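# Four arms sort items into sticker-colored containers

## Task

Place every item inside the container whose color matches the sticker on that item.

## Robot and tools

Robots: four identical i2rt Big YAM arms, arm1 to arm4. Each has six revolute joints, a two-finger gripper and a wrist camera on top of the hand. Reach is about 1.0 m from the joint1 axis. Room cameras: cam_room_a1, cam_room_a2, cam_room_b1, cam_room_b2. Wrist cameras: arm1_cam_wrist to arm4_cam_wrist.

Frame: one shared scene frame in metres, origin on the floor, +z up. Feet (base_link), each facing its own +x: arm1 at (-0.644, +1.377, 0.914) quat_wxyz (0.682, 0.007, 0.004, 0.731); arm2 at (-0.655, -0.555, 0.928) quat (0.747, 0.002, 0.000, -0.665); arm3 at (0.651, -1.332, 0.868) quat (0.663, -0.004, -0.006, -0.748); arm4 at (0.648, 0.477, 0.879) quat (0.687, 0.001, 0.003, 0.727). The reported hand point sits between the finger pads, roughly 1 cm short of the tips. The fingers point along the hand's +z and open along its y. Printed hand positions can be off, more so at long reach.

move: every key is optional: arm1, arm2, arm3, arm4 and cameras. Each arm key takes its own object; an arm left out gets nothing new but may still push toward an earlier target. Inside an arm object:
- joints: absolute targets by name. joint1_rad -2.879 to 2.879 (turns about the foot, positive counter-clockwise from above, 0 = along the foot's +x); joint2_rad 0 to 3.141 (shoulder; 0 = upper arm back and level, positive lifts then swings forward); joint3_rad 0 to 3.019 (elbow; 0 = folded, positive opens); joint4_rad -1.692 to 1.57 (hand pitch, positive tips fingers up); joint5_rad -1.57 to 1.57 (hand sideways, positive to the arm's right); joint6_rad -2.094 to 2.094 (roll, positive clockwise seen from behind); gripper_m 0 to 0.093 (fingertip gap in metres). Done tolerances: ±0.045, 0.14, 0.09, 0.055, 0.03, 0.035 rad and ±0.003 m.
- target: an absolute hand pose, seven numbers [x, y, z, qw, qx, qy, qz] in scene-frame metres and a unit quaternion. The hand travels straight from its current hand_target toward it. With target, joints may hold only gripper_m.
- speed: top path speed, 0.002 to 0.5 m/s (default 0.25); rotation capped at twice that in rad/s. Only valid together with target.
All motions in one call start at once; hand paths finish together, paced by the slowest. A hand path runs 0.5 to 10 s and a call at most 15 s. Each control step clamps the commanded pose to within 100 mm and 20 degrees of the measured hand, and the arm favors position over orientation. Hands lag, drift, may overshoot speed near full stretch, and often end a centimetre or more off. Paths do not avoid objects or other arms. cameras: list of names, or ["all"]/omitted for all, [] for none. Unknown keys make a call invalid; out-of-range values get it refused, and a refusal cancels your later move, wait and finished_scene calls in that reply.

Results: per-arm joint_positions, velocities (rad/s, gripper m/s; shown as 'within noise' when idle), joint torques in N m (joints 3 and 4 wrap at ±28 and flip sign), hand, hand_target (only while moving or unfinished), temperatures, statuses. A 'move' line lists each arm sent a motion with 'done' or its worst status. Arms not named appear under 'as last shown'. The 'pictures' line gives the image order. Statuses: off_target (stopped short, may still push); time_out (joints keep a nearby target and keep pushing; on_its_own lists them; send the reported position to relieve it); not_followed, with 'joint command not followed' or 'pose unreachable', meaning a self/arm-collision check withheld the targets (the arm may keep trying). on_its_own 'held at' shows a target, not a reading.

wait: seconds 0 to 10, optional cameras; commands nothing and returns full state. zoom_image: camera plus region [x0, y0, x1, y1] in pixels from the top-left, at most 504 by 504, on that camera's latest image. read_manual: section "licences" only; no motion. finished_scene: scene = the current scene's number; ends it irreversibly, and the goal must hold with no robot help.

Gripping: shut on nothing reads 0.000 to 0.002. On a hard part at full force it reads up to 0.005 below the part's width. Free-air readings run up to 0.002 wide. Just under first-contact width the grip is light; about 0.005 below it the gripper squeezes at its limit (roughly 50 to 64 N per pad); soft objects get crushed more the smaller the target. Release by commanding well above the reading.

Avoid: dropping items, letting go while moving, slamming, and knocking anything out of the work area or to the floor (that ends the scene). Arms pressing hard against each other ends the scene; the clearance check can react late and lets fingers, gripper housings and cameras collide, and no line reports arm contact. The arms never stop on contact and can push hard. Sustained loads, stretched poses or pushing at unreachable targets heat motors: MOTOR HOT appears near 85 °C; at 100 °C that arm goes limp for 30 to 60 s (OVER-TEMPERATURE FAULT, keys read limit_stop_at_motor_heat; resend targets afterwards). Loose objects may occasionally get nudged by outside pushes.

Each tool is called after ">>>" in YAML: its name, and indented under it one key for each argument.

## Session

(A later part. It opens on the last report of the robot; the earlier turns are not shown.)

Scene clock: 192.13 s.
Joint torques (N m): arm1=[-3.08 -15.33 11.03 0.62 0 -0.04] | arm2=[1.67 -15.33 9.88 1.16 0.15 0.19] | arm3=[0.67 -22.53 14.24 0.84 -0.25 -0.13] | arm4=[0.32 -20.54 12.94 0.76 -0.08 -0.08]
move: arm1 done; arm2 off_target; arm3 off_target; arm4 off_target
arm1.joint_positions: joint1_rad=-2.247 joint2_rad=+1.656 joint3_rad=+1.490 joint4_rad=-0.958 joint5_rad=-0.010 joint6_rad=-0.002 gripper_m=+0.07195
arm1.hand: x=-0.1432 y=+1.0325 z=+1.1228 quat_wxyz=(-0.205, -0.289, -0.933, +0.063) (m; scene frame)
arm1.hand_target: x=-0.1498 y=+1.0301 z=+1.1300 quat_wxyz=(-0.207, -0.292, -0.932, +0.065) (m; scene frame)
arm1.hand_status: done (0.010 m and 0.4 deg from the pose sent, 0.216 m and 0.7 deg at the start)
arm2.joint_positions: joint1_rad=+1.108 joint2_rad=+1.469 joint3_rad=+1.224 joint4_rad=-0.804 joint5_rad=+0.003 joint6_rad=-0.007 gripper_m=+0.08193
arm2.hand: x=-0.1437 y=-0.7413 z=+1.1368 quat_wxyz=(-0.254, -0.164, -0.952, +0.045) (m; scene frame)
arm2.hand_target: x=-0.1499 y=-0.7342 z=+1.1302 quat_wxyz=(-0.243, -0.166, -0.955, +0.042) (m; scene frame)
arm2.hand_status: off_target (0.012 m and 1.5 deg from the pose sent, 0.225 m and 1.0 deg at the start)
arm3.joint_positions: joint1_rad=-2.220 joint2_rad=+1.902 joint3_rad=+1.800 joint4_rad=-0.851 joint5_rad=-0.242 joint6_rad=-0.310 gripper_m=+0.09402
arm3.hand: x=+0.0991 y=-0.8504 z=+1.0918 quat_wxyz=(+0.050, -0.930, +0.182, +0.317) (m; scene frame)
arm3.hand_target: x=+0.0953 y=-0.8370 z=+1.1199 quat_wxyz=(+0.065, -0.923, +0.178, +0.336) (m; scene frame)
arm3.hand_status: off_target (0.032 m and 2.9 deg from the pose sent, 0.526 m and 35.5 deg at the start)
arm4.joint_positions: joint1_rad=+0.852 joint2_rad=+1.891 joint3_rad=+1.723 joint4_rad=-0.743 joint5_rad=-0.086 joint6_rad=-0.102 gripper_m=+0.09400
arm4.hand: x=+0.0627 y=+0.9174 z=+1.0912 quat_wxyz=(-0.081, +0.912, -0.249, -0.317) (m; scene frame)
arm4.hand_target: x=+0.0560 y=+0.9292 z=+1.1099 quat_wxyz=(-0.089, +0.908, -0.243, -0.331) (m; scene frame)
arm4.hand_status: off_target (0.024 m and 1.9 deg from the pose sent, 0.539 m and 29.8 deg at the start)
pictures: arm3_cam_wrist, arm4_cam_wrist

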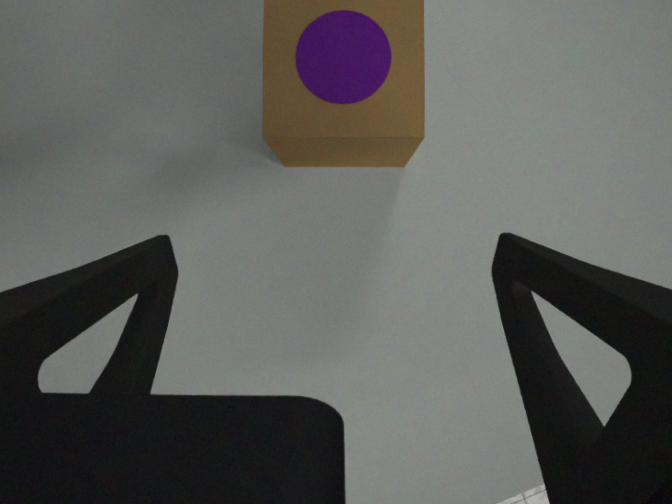

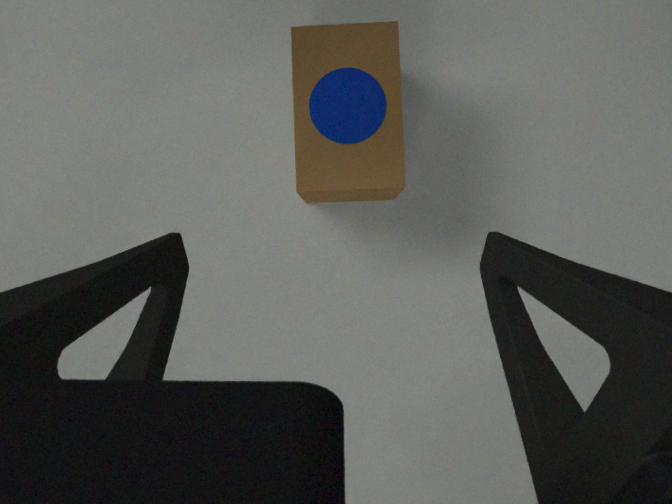

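>>> move:
  arm1: {"target": [-0.42, 1.225, 1.22, 0.2065, 0.2919, 0.9317, -0.0647], "speed": 0.2}
  arm2: {"target": [-0.42, -0.640, 1.22, 0.2426, 0.1658, 0.9550, -0.0421], "speed": 0.2}
  arm3: {"target": [0.030, -0.810, 1.028, 0.0647, -0.9228, 0.1777, 0.3358], "speed": 0.15}
  arm4: {"target": [0.004, 0.966, 1.020, 0.0885, -0.9077, 0.2432, 0.3303], "speed": 0.15}
  cameras: ["arm3_cam_wrist", "arm4_cam_wrist"]

Scene clock: 205.47 s.
Joint torques (N m): arm1=[-0.56 1.2 11.11 0.72 0.09 0.07] | arm2=[1.61 -1.55 9.92 1.2 0.15 0.19] | arm3=[2.49 -22.77 13.48 1.62 -0.11 0.03] | arm4=[0.73 -22.53 12.78 1.59 -0.05 -0.06]
move: arm1 done; arm2 off_target; arm3 off_target; arm4 off_target
arm1.joint_positions: joint1_rad=-2.247 joint2_rad=+0.738 joint3_rad=+0.992 joint4_rad=-1.359 joint5_rad=-0.008 joint6_rad=-0.002 gripper_m=+0.07195
arm1.hand: x=-0.4188 y=+1.2247 z=+1.2221 quat_wxyz=(-0.214, -0.289, -0.931, +0.066) (m; scene frame)
arm1.hand_target: x=-0.4200 y=+1.2251 z=+1.2199 quat_wxyz=(-0.207, -0.292, -0.932, +0.065) (m; scene frame)
arm1.hand_status: done (0.002 m and 0.9 deg from the pose sent, 0.351 m and 0.4 deg at the start)
arm2.joint_positions: joint1_rad=+1.109 joint2_rad=+0.649 joint3_rad=+0.915 joint4_rad=-1.306 joint5_rad=+0.004 joint6_rad=-0.007 gripper_m=+0.08193
arm2.hand: x=-0.4169 y=-0.6433 z=+1.2299 quat_wxyz=(-0.258, -0.163, -0.951, +0.046) (m; scene frame)
arm2.hand_target: x=-0.4201 y=-0.6401 z=+1.2202 quat_wxyz=(-0.243, -0.166, -0.955, +0.042) (m; scene frame)
arm2.hand_status: off_target (0.011 m and 1.9 deg from the pose sent, 0.306 m and 1.5 deg at the start)
arm3.joint_positions: joint1_rad=-2.206 joint2_rad=+2.095 joint3_rad=+1.919 joint4_rad=-0.751 joint5_rad=-0.223 joint6_rad=-0.297 gripper_m=+0.09400
arm3.hand: x=+0.0491 y=-0.8139 z=+1.0239 quat_wxyz=(+0.060, -0.927, +0.182, +0.323) (m; scene frame)
arm3.hand_target: x=+0.0308 y=-0.8110 z=+1.0282 quat_wxyz=(+0.065, -0.923, +0.178, +0.336) (m; scene frame)
arm3.hand_status: off_target (0.020 m and 1.7 deg from the pose sent, 0.102 m and 2.9 deg at the start)
arm4.joint_positions: joint1_rad=+0.852 joint2_rad=+2.092 joint3_rad=+1.839 joint4_rad=-0.663 joint5_rad=-0.085 joint6_rad=-0.103 gripper_m=+0.09400
arm4.hand: x=+0.0181 y=+0.9517 z=+1.0152 quat_wxyz=(-0.080, +0.912, -0.249, -0.315) (m; scene frame)
arm4.hand_target: x=+0.0051 y=+0.9651 z=+1.0203 quat_wxyz=(-0.089, +0.908, -0.243, -0.331) (m; scene frame)
arm4.hand_status: off_target (0.021 m and 2.2 deg from the pose sent, 0.104 m and 1.9 deg at the start)
pictures: arm3_cam_wrist, arm4_cam_wrist

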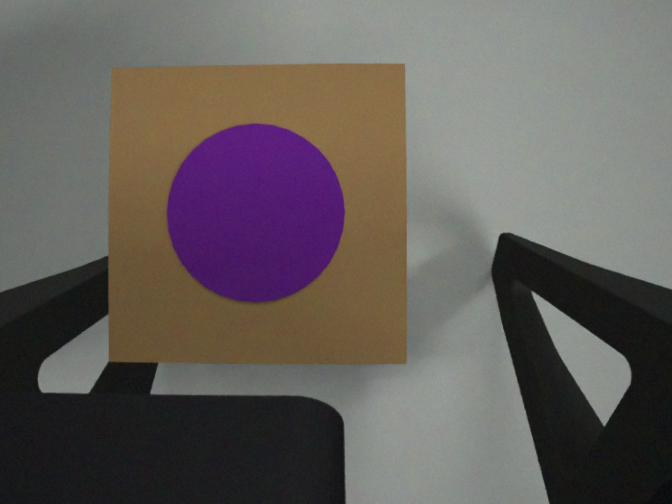

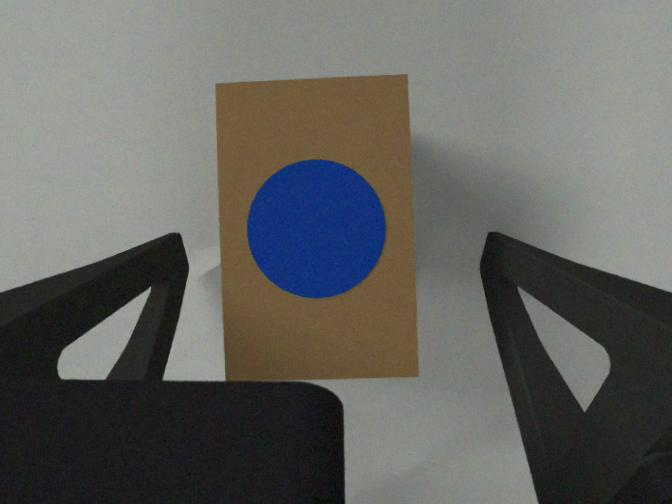

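>>> move:
  arm3: {"joints": {"gripper_m": 0.043}}
  arm4: {"joints": {"gripper_m": 0.035}}
  cameras: ["arm3_cam_wrist", "arm4_cam_wrist"]

Scene clock: 210.93 s.
Joint torques (N m): arm1=[-1.9 0.67 11.11 0.81 0.09 0.1] | arm2=[1.44 -1.44 9.95 1.18 0.15 0.2] | arm3=[2.37 -22.71 13.52 1.58 -0.18 0.03] | arm4=[0.62 -22.18 12.7 1.72 -0.04 -0.04]
move: arm3 off_target; arm4 off_target
arm1, arm2: as last shown
arm1.hand: x=-0.4188 y=+1.2246 z=+1.2221 quat_wxyz=(-0.214, -0.289, -0.931, +0.067) (m; scene frame)
arm3.joint_positions: joint1_rad=-2.206 joint2_rad=+2.096 joint3_rad=+1.919 joint4_rad=-0.749 joint5_rad=-0.221 joint6_rad=-0.296 gripper_m=+0.05298
arm3.joint_status: gripper_m off_target (ended at +0.05302, target +0.04300)
arm3.hand: x=+0.0490 y=-0.8135 z=+1.0237 quat_wxyz=(+0.061, -0.926, +0.183, +0.323) (m; scene frame)
arm4.joint_positions: joint1_rad=+0.852 joint2_rad=+2.093 joint3_rad=+1.840 joint4_rad=-0.663 joint5_rad=-0.085 joint6_rad=-0.103 gripper_m=+0.04427
arm4.joint_status: gripper_m off_target (ended at +0.04429, target +0.03500)
arm4.hand: x=+0.0179 y=+0.9518 z=+1.0150 quat_wxyz=(-0.080, +0.912, -0.249, -0.315) (m; scene frame)
pictures: arm3_cam_wrist, arm4_cam_wrist

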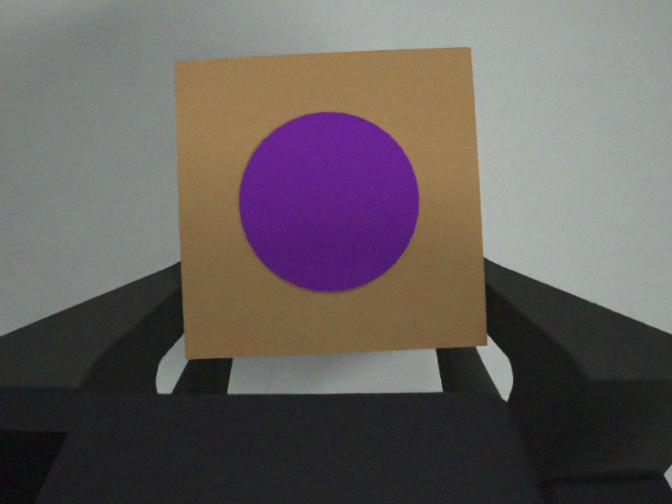

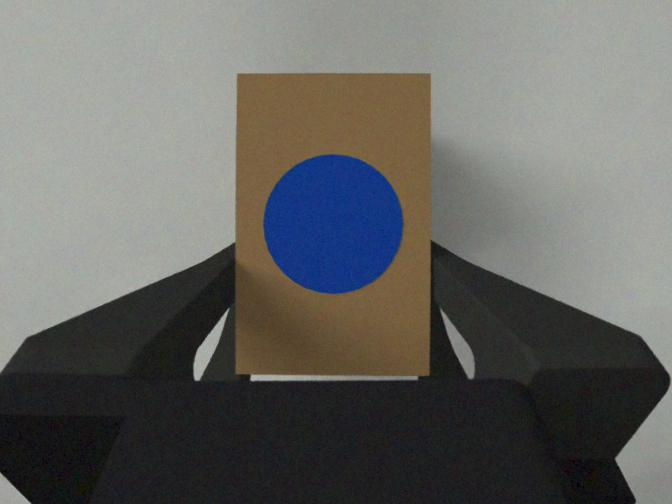

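>>> move:
  arm3: {"target": [0.38, -0.95, 1.20, 0.0647, -0.9228, 0.1777, 0.3358], "speed": 0.25}
  arm4: {"target": [0.36, 0.74, 1.20, 0.0885, -0.9077, 0.2432, 0.3303], "speed": 0.25}
  cameras: []

>>> move:
  arm3: {"joints": {"joint1_rad": -0.8, "joint2_rad": 0.65, "joint3_rad": 1.0, "joint4_rad": -1.22, "joint5_rad": 0, "joint6_rad": 0}}
  arm4: {"joints": {"joint1_rad": 0.0, "joint2_rad": 0.65, "joint3_rad": 1.0, "joint4_rad": -1.22, "joint5_rad": 0, "joint6_rad": 0}}
  cameras: []

>>> move:
  arm3: {"joints": {"joint1_rad": 1.80}}
  arm4: {"joints": {"joint1_rad": -1.89}}
  cameras: ["arm3_cam_wrist", "arm4_cam_wrist"]

Scene clock: 222.90 s.
move: arm3 done; arm4 done
arm3.hand_status: done (0.004 m and 0.4 deg from the pose sent, 0.399 m and 1.6 deg at the start)
arm4.hand_status: done (0.003 m and 0.9 deg from the pose sent, 0.443 m and 2.2 deg at the start)
pictures: none

Scene clock: 224.77 s.
move: arm3 done; arm4 done
arm3.joint_status: all done
arm4.joint_status: all done
pictures: none

Scene clock: 227.07 s.
Joint torques (N m): arm1=[-1.32 1.32 11.22 0.7 0.11 0.05] | arm2=[1.49 -1.61 9.92 1.2 0.16 0.19] | arm3=[1.9 -1.32 9.22 1.18 0.07 0] | arm4=[0.44 -1.03 10.14 0.79 0.05 0.16]
move: arm3 done; arm4 done
arm1.joint_positions: joint1_rad=-2.247 joint2_rad=+0.738 joint3_rad=+0.992 joint4_rad=-1.359 joint5_rad=-0.008 joint6_rad=-0.002 gripper_m=+0.07195
arm1.hand: x=-0.4188 y=+1.2246 z=+1.2221 quat_wxyz=(-0.214, -0.289, -0.931, +0.067) (m; scene frame)
arm2.joint_positions: joint1_rad=+1.109 joint2_rad=+0.649 joint3_rad=+0.915 joint4_rad=-1.306 joint5_rad=+0.004 joint6_rad=-0.007 gripper_m=+0.08193
arm2.hand: x=-0.4169 y=-0.6433 z=+1.2299 quat_wxyz=(-0.258, -0.163, -0.951, +0.046) (m; scene frame)
arm3.joint_positions: joint1_rad=+1.790 joint2_rad=+0.651 joint3_rad=+1.000 joint4_rad=-1.218 joint5_rad=-0.001 joint6_rad=-0.005 gripper_m=+0.05289
arm3.joint_status: all done
arm3.hand: x=+0.9287 y=-1.2995 z=+1.2240 quat_wxyz=(-0.343, +0.051, -0.938, -0.010) (m; scene frame)
arm4.joint_positions: joint1_rad=-1.888 joint2_rad=+0.645 joint3_rad=+0.983 joint4_rad=-1.211 joint5_rad=+0.001 joint6_rad=-0.012 gripper_m=+0.04428
arm4.joint_status: all done
arm4.hand: x=+0.9184 y=+0.4063 z=+1.2285 quat_wxyz=(-0.336, -0.116, -0.933, +0.049) (m; scene frame)
pictures: arm3_cam_wrist, arm4_cam_wrist

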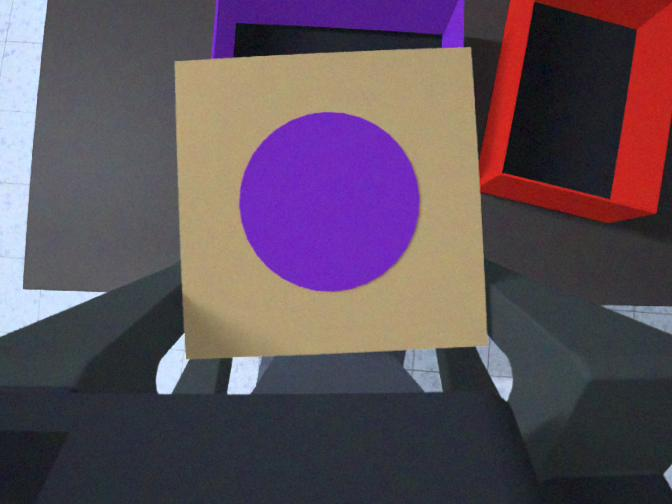

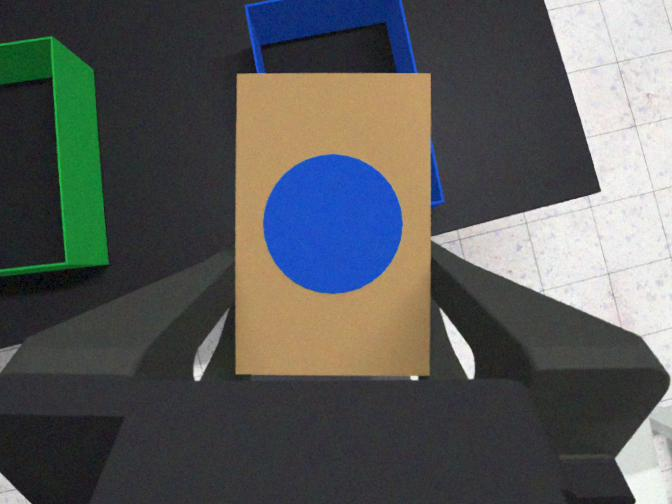

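>>> move:
  arm3: {"target": [1.213, -1.268, 0.91, 0.3418, -0.0303, 0.9392, 0.0110], "speed": 0.25}
  arm4: {"target": [1.136, 0.350, 0.91, 0.3377, 0.0345, 0.9406, -0.0124], "speed": 0.25}
  cameras: ["arm3_cam_wrist", "arm4_cam_wrist"]

Scene clock: 236.50 s.
Joint torques (N m): arm1=[-2.02 0.91 11.18 0.87 0.1 0.09] | arm2=[1.44 -1.55 9.92 1.18 0.15 0.19] | arm3=[2.08 -15.56 10.54 1.95 0.16 0.04] | arm4=[0.09 -12.45 8.95 1.58 -0.14 -0.07]
move: arm3 off_target; arm4 off_target
arm1, arm2: as last shown
arm3.joint_positions: joint1_rad=+1.797 joint2_rad=+1.690 joint3_rad=+0.866 joint4_rad=-0.118 joint5_rad=+0.022 joint6_rad=+0.044 gripper_m=+0.05289
arm3.hand: x=+1.1869 y=-1.2787 z=+0.8866 quat_wxyz=(-0.310, +0.028, -0.950, -0.006) (m; scene frame)
arm3.hand_target: x=+1.2112 y=-1.2680 z=+0.9109 quat_wxyz=(-0.342, +0.030, -0.939, -0.011) (m; scene frame)
arm3.hand_status: off_target (0.037 m and 4.0 deg from the pose sent, 0.425 m and 2.4 deg at the start)
arm4.joint_positions: joint1_rad=-1.925 joint2_rad=+1.584 joint3_rad=+0.702 joint4_rad=-0.067 joint5_rad=-0.146 joint6_rad=-0.164 gripper_m=+0.04428
arm4.hand: x=+1.1138 y=+0.3599 z=+0.8923 quat_wxyz=(-0.311, -0.041, -0.950, +0.004) (m; scene frame)
arm4.hand_target: x=+1.1348 y=+0.3502 z=+0.9109 quat_wxyz=(-0.338, -0.035, -0.941, +0.013) (m; scene frame)
arm4.hand_status: off_target (0.030 m and 3.5 deg from the pose sent, 0.390 m and 10.2 deg at the start)
pictures: arm3_cam_wrist, arm4_cam_wrist

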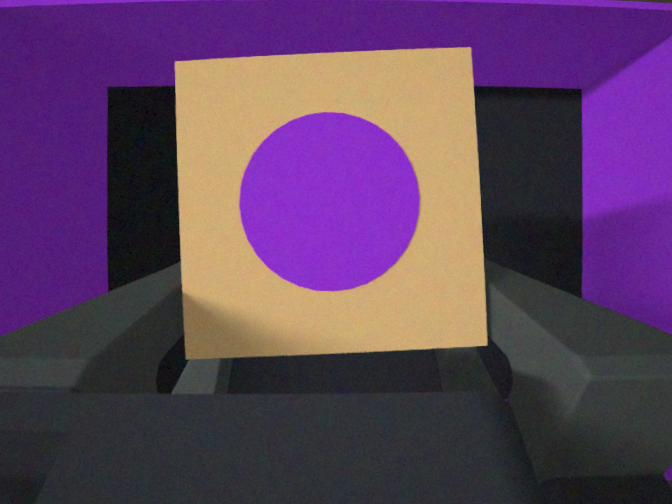

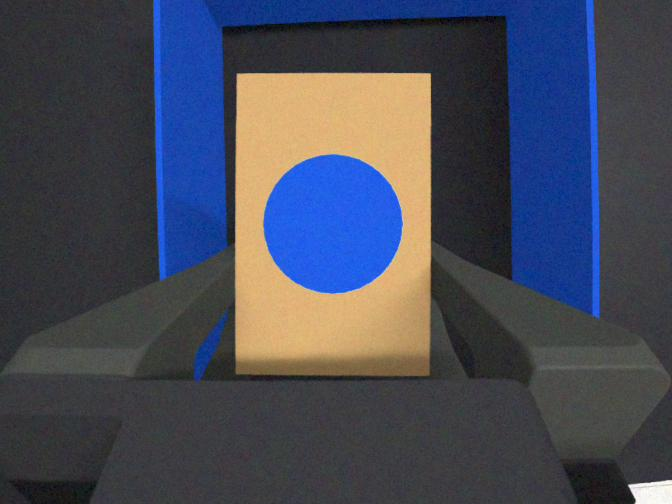

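>>> move:
  arm3: {"target": [1.228, -1.272, 0.77, 0.3418, -0.0303, 0.9392, 0.0110], "speed": 0.15}
  arm4: {"target": [1.132, 0.335, 0.763, 0.3377, 0.0345, 0.9406, -0.0124], "speed": 0.15}
  cameras: ["arm3_cam_wrist", "arm4_cam_wrist"]

Scene clock: 250.07 s.
Joint torques (N m): arm1=[-1.61 0.26 11.18 0.66 0.06 0.07] | arm2=[1.61 -1.55 9.92 1.22 0.16 0.19] | arm3=[1.49 -17.49 7.1 2 -0.04 -0.05] | arm4=[0.03 -14.8 4.59 1.66 -0.15 -0.07]
move: arm3 off_target; arm4 off_target
arm1, arm2: as last shown
arm3.joint_positions: joint1_rad=+1.797 joint2_rad=+2.048 joint3_rad=+0.893 joint4_rad=+0.231 joint5_rad=+0.022 joint6_rad=+0.045 gripper_m=+0.05289
arm3.hand: x=+1.2068 y=-1.2784 z=+0.7573 quat_wxyz=(-0.318, +0.028, -0.948, -0.007) (m; scene frame)
arm3.hand_target: x=+1.2271 y=-1.2719 z=+0.7706 quat_wxyz=(-0.342, +0.030, -0.939, -0.011) (m; scene frame)
arm3.hand_status: off_target (0.026 m and 3.0 deg from the pose sent, 0.124 m and 4.0 deg at the start)
arm4.joint_positions: joint1_rad=-1.964 joint2_rad=+2.011 joint3_rad=+0.703 joint4_rad=+0.375 joint5_rad=-0.170 joint6_rad=-0.193 gripper_m=+0.04428
arm4.hand: x=+1.1180 y=+0.3426 z=+0.7571 quat_wxyz=(-0.320, -0.041, -0.946, +0.006) (m; scene frame)
arm4.hand_target: x=+1.1315 y=+0.3351 z=+0.7633 quat_wxyz=(-0.337, -0.035, -0.941, +0.012) (m; scene frame)
arm4.hand_status: off_target (0.017 m and 2.3 deg from the pose sent, 0.133 m and 3.5 deg at the start)
pictures: arm3_cam_wrist, arm4_cam_wrist

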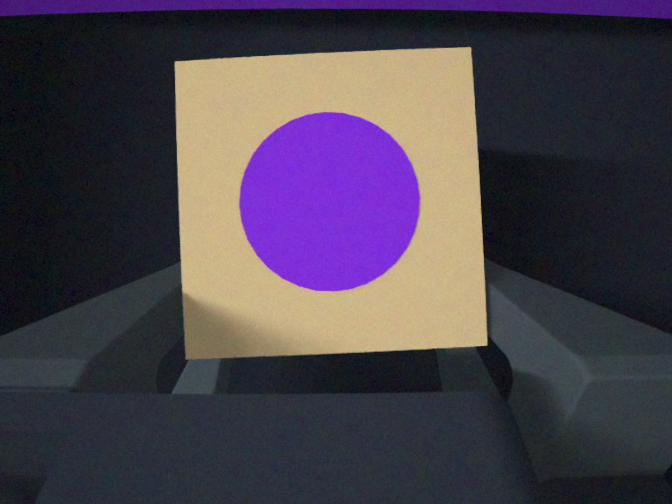

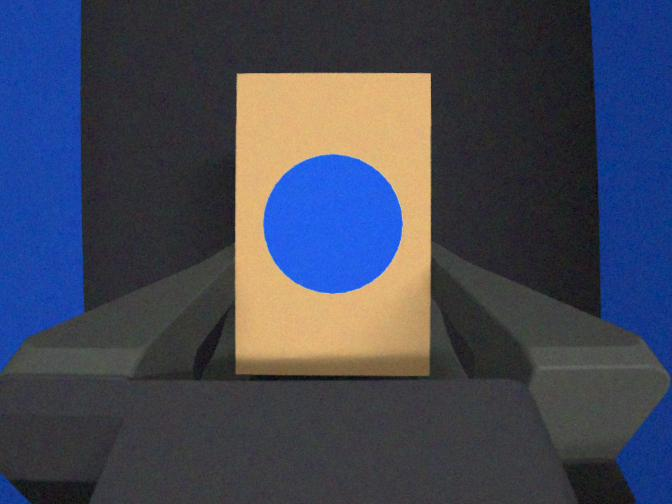

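>>> move:
  arm3: {"target": [1.228, -1.272, 0.753, 0.3418, -0.0303, 0.9392, 0.0110], "speed": 0.05}
  arm4: {"target": [1.132, 0.335, 0.741, 0.3377, 0.0345, 0.9406, -0.0124], "speed": 0.06}
  cameras: []

>>> move:
  arm3: {"target": [1.228, -1.272, 0.742, 0.3418, -0.0303, 0.9392, 0.0110], "speed": 0.05}
  arm4: {"target": [1.132, 0.335, 0.731, 0.3377, 0.0345, 0.9406, -0.0124], "speed": 0.05}
  cameras: []

Scene clock: 258.93 s.
move: arm3 off_target; arm4 off_target
arm3.hand_status: off_target (0.022 m and 2.5 deg from the pose sent, 0.023 m and 3.0 deg at the start)
arm4.hand_status: off_target (0.013 m and 1.8 deg from the pose sent, 0.023 m and 2.3 deg at the start)
pictures: none

Scene clock: 259.90 s.
Joint torques (N m): arm1=[-1.73 1.32 11.23 0.72 0.12 0.1] | arm2=[1.55 -1.49 9.94 1.21 0.15 0.18] | arm3=[1.67 -15.97 6.42 1.83 0 -0.04] | arm4=[0.21 -13.04 3.89 1.4 -0.17 -0.09]
move: arm3 off_target; arm4 done
arm1.joint_positions: joint1_rad=-2.247 joint2_rad=+0.738 joint3_rad=+0.992 joint4_rad=-1.359 joint5_rad=-0.008 joint6_rad=-0.002 gripper_m=+0.07195
arm1.hand: x=-0.4188 y=+1.2246 z=+1.2221 quat_wxyz=(-0.214, -0.289, -0.931, +0.067) (m; scene frame)
arm2.joint_positions: joint1_rad=+1.109 joint2_rad=+0.649 joint3_rad=+0.915 joint4_rad=-1.306 joint5_rad=+0.004 joint6_rad=-0.007 gripper_m=+0.08193
arm2.hand: x=-0.4169 y=-0.6433 z=+1.2299 quat_wxyz=(-0.258, -0.163, -0.951, +0.046) (m; scene frame)
arm3.joint_positions: joint1_rad=+1.797 joint2_rad=+2.101 joint3_rad=+0.911 joint4_rad=+0.299 joint5_rad=+0.022 joint6_rad=+0.045 gripper_m=+0.05289
arm3.hand: x=+1.2165 y=-1.2775 z=+0.7441 quat_wxyz=(-0.333, +0.027, -0.942, -0.008) (m; scene frame)
arm3.hand_target: x=+1.2276 y=-1.2719 z=+0.7422 quat_wxyz=(-0.342, +0.030, -0.939, -0.011) (m; scene frame)
arm3.hand_status: off_target (0.013 m and 1.2 deg from the pose sent, 0.020 m and 2.5 deg at the start)
arm4.joint_positions: joint1_rad=-1.964 joint2_rad=+2.087 joint3_rad=+0.727 joint4_rad=+0.463 joint5_rad=-0.170 joint6_rad=-0.194 gripper_m=+0.04428
arm4.hand: x=+1.1284 y=+0.3390 z=+0.7399 quat_wxyz=(-0.337, -0.038, -0.941, +0.011) (m; scene frame)
arm4.hand_target: x=+1.1317 y=+0.3351 z=+0.7313 quat_wxyz=(-0.338, -0.034, -0.941, +0.012) (m; scene frame)
arm4.hand_status: done (0.010 m and 0.5 deg from the pose sent, 0.016 m and 1.8 deg at the start)
pictures: none

>>> move:
  arm3: {"joints": {"gripper_m": 0.078}}
  arm4: {"joints": {"gripper_m": 0.068}}
  cameras: ["arm3_cam_wrist", "arm4_cam_wrist"]

>>> move:
  arm3: {"target": [1.10, -1.278, 0.93, 0.3418, -0.0303, 0.9392, 0.0110], "speed": 0.2}
  arm4: {"target": [1.00, 0.35, 0.90, 0.3377, 0.0345, 0.9406, -0.0124], "speed": 0.2}
  cameras: ["arm3_cam_wrist", "arm4_cam_wrist", "cam_room_b1", "cam_room_b2"]

Scene clock: 265.87 s.
move: arm3 done; arm4 done
arm3.joint_status: all done
arm4.joint_status: all done
pictures: arm3_cam_wrist, arm4_cam_wrist

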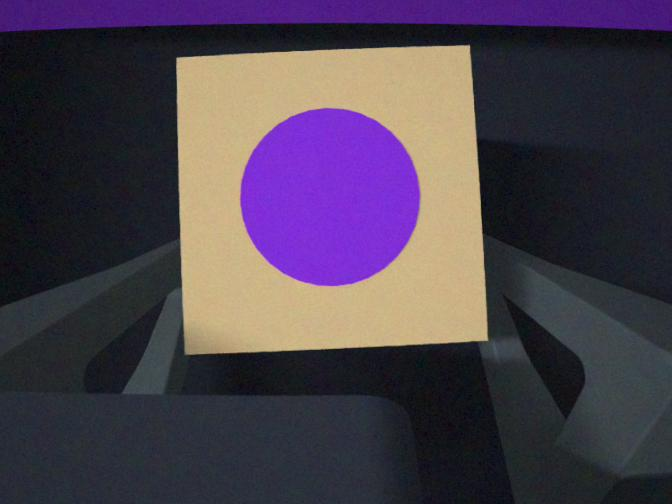

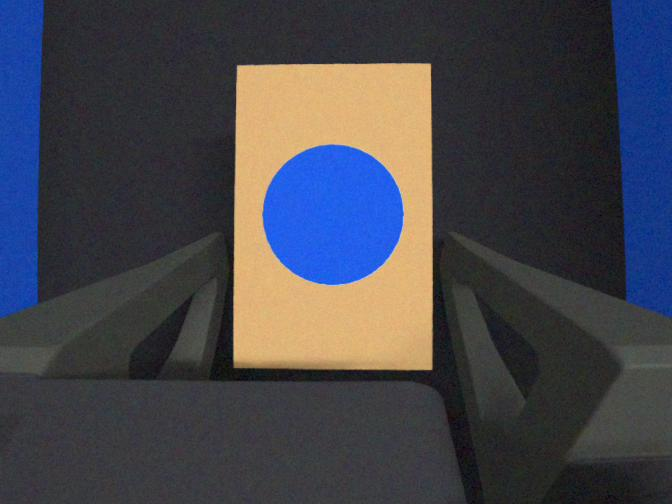

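Scene clock: 267.67 s.
Joint torques (N m): arm1=[-1.44 0.15 11.29 0.68 0.06 0.11] | arm2=[1.49 -1.49 9.95 1.17 0.14 0.19] | arm3=[2.08 -9.64 6.76 1.06 0.15 0.03] | arm4=[0.67 -6.77 5.91 0.75 -0.16 -0.09]
move: arm3 done; arm4 done
arm1.joint_positions: joint1_rad=-2.247 joint2_rad=+0.738 joint3_rad=+0.992 joint4_rad=-1.359 joint5_rad=-0.008 joint6_rad=-0.002 gripper_m=+0.07195
arm1.hand: x=-0.4188 y=+1.2246 z=+1.2221 quat_wxyz=(-0.214, -0.289, -0.931, +0.067) (m; scene frame)
arm2.joint_positions: joint1_rad=+1.109 joint2_rad=+0.649 joint3_rad=+0.915 joint4_rad=-1.306 joint5_rad=+0.004 joint6_rad=-0.007 gripper_m=+0.08193
arm2.hand: x=-0.4169 y=-0.6433 z=+1.2299 quat_wxyz=(-0.258, -0.163, -0.951, +0.046) (m; scene frame)
arm3.joint_positions: joint1_rad=+1.806 joint2_rad=+1.378 joint3_rad=+0.627 joint4_rad=-0.104 joint5_rad=+0.029 joint6_rad=+0.050 gripper_m=+0.07796
arm3.hand: x=+1.1050 y=-1.2839 z=+0.9365 quat_wxyz=(-0.351, +0.027, -0.936, -0.009) (m; scene frame)
arm3.hand_target: x=+1.1000 y=-1.2781 z=+0.9300 quat_wxyz=(-0.342, +0.030, -0.939, -0.011) (m; scene frame)
arm3.hand_status: done (0.010 m and 1.2 deg from the pose sent, 0.220 m and 1.1 deg at the start)
arm4.joint_positions: joint1_rad=-2.079 joint2_rad=+1.307 joint3_rad=+0.402 joint4_rad=+0.004 joint5_rad=-0.241 joint6_rad=-0.284 gripper_m=+0.06792
arm4.hand: x=+1.0026 y=+0.3505 z=+0.9027 quat_wxyz=(-0.344, -0.038, -0.938, +0.013) (m; scene frame)
arm4.hand_target: x=+0.9999 y=+0.3500 z=+0.9000 quat_wxyz=(-0.338, -0.035, -0.941, +0.012) (m; scene frame)
arm4.hand_status: done (0.004 m and 0.9 deg from the pose sent, 0.207 m and 0.6 deg at the start)
pictures: arm3_cam_wrist, arm4_cam_wrist, cam_room_b1, cam_room_b2

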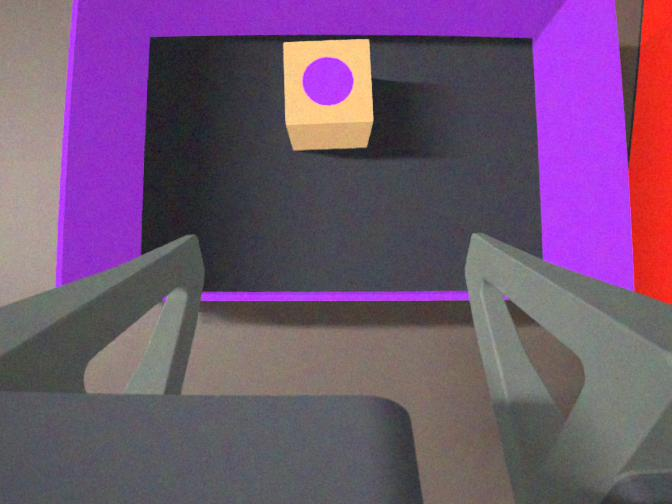

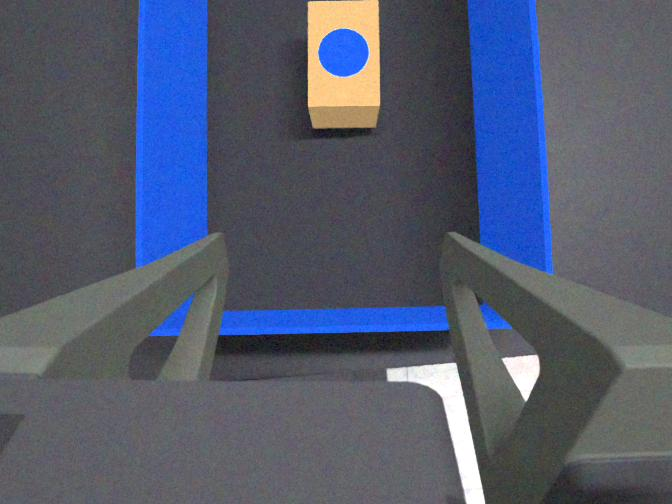

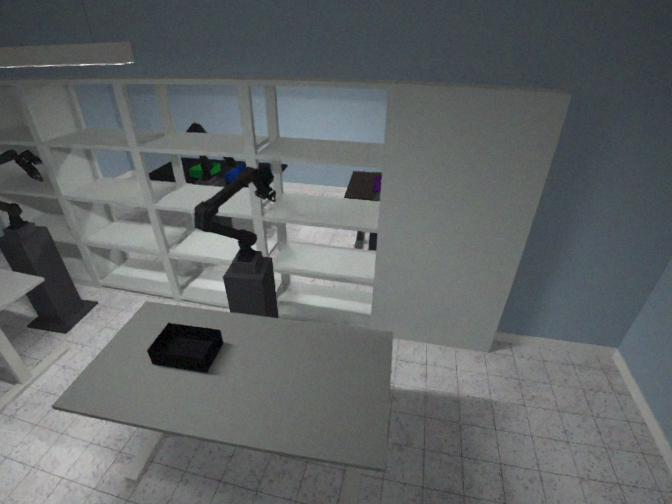

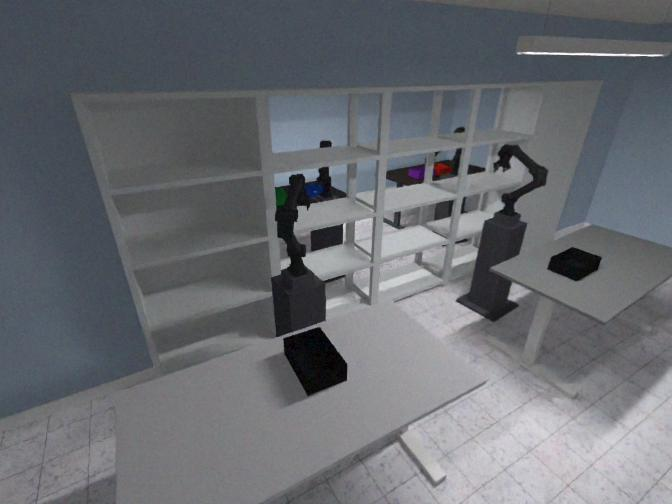

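Both placed.

>>> finished_scene:
  scene: 2

The scene is finished: the task was done.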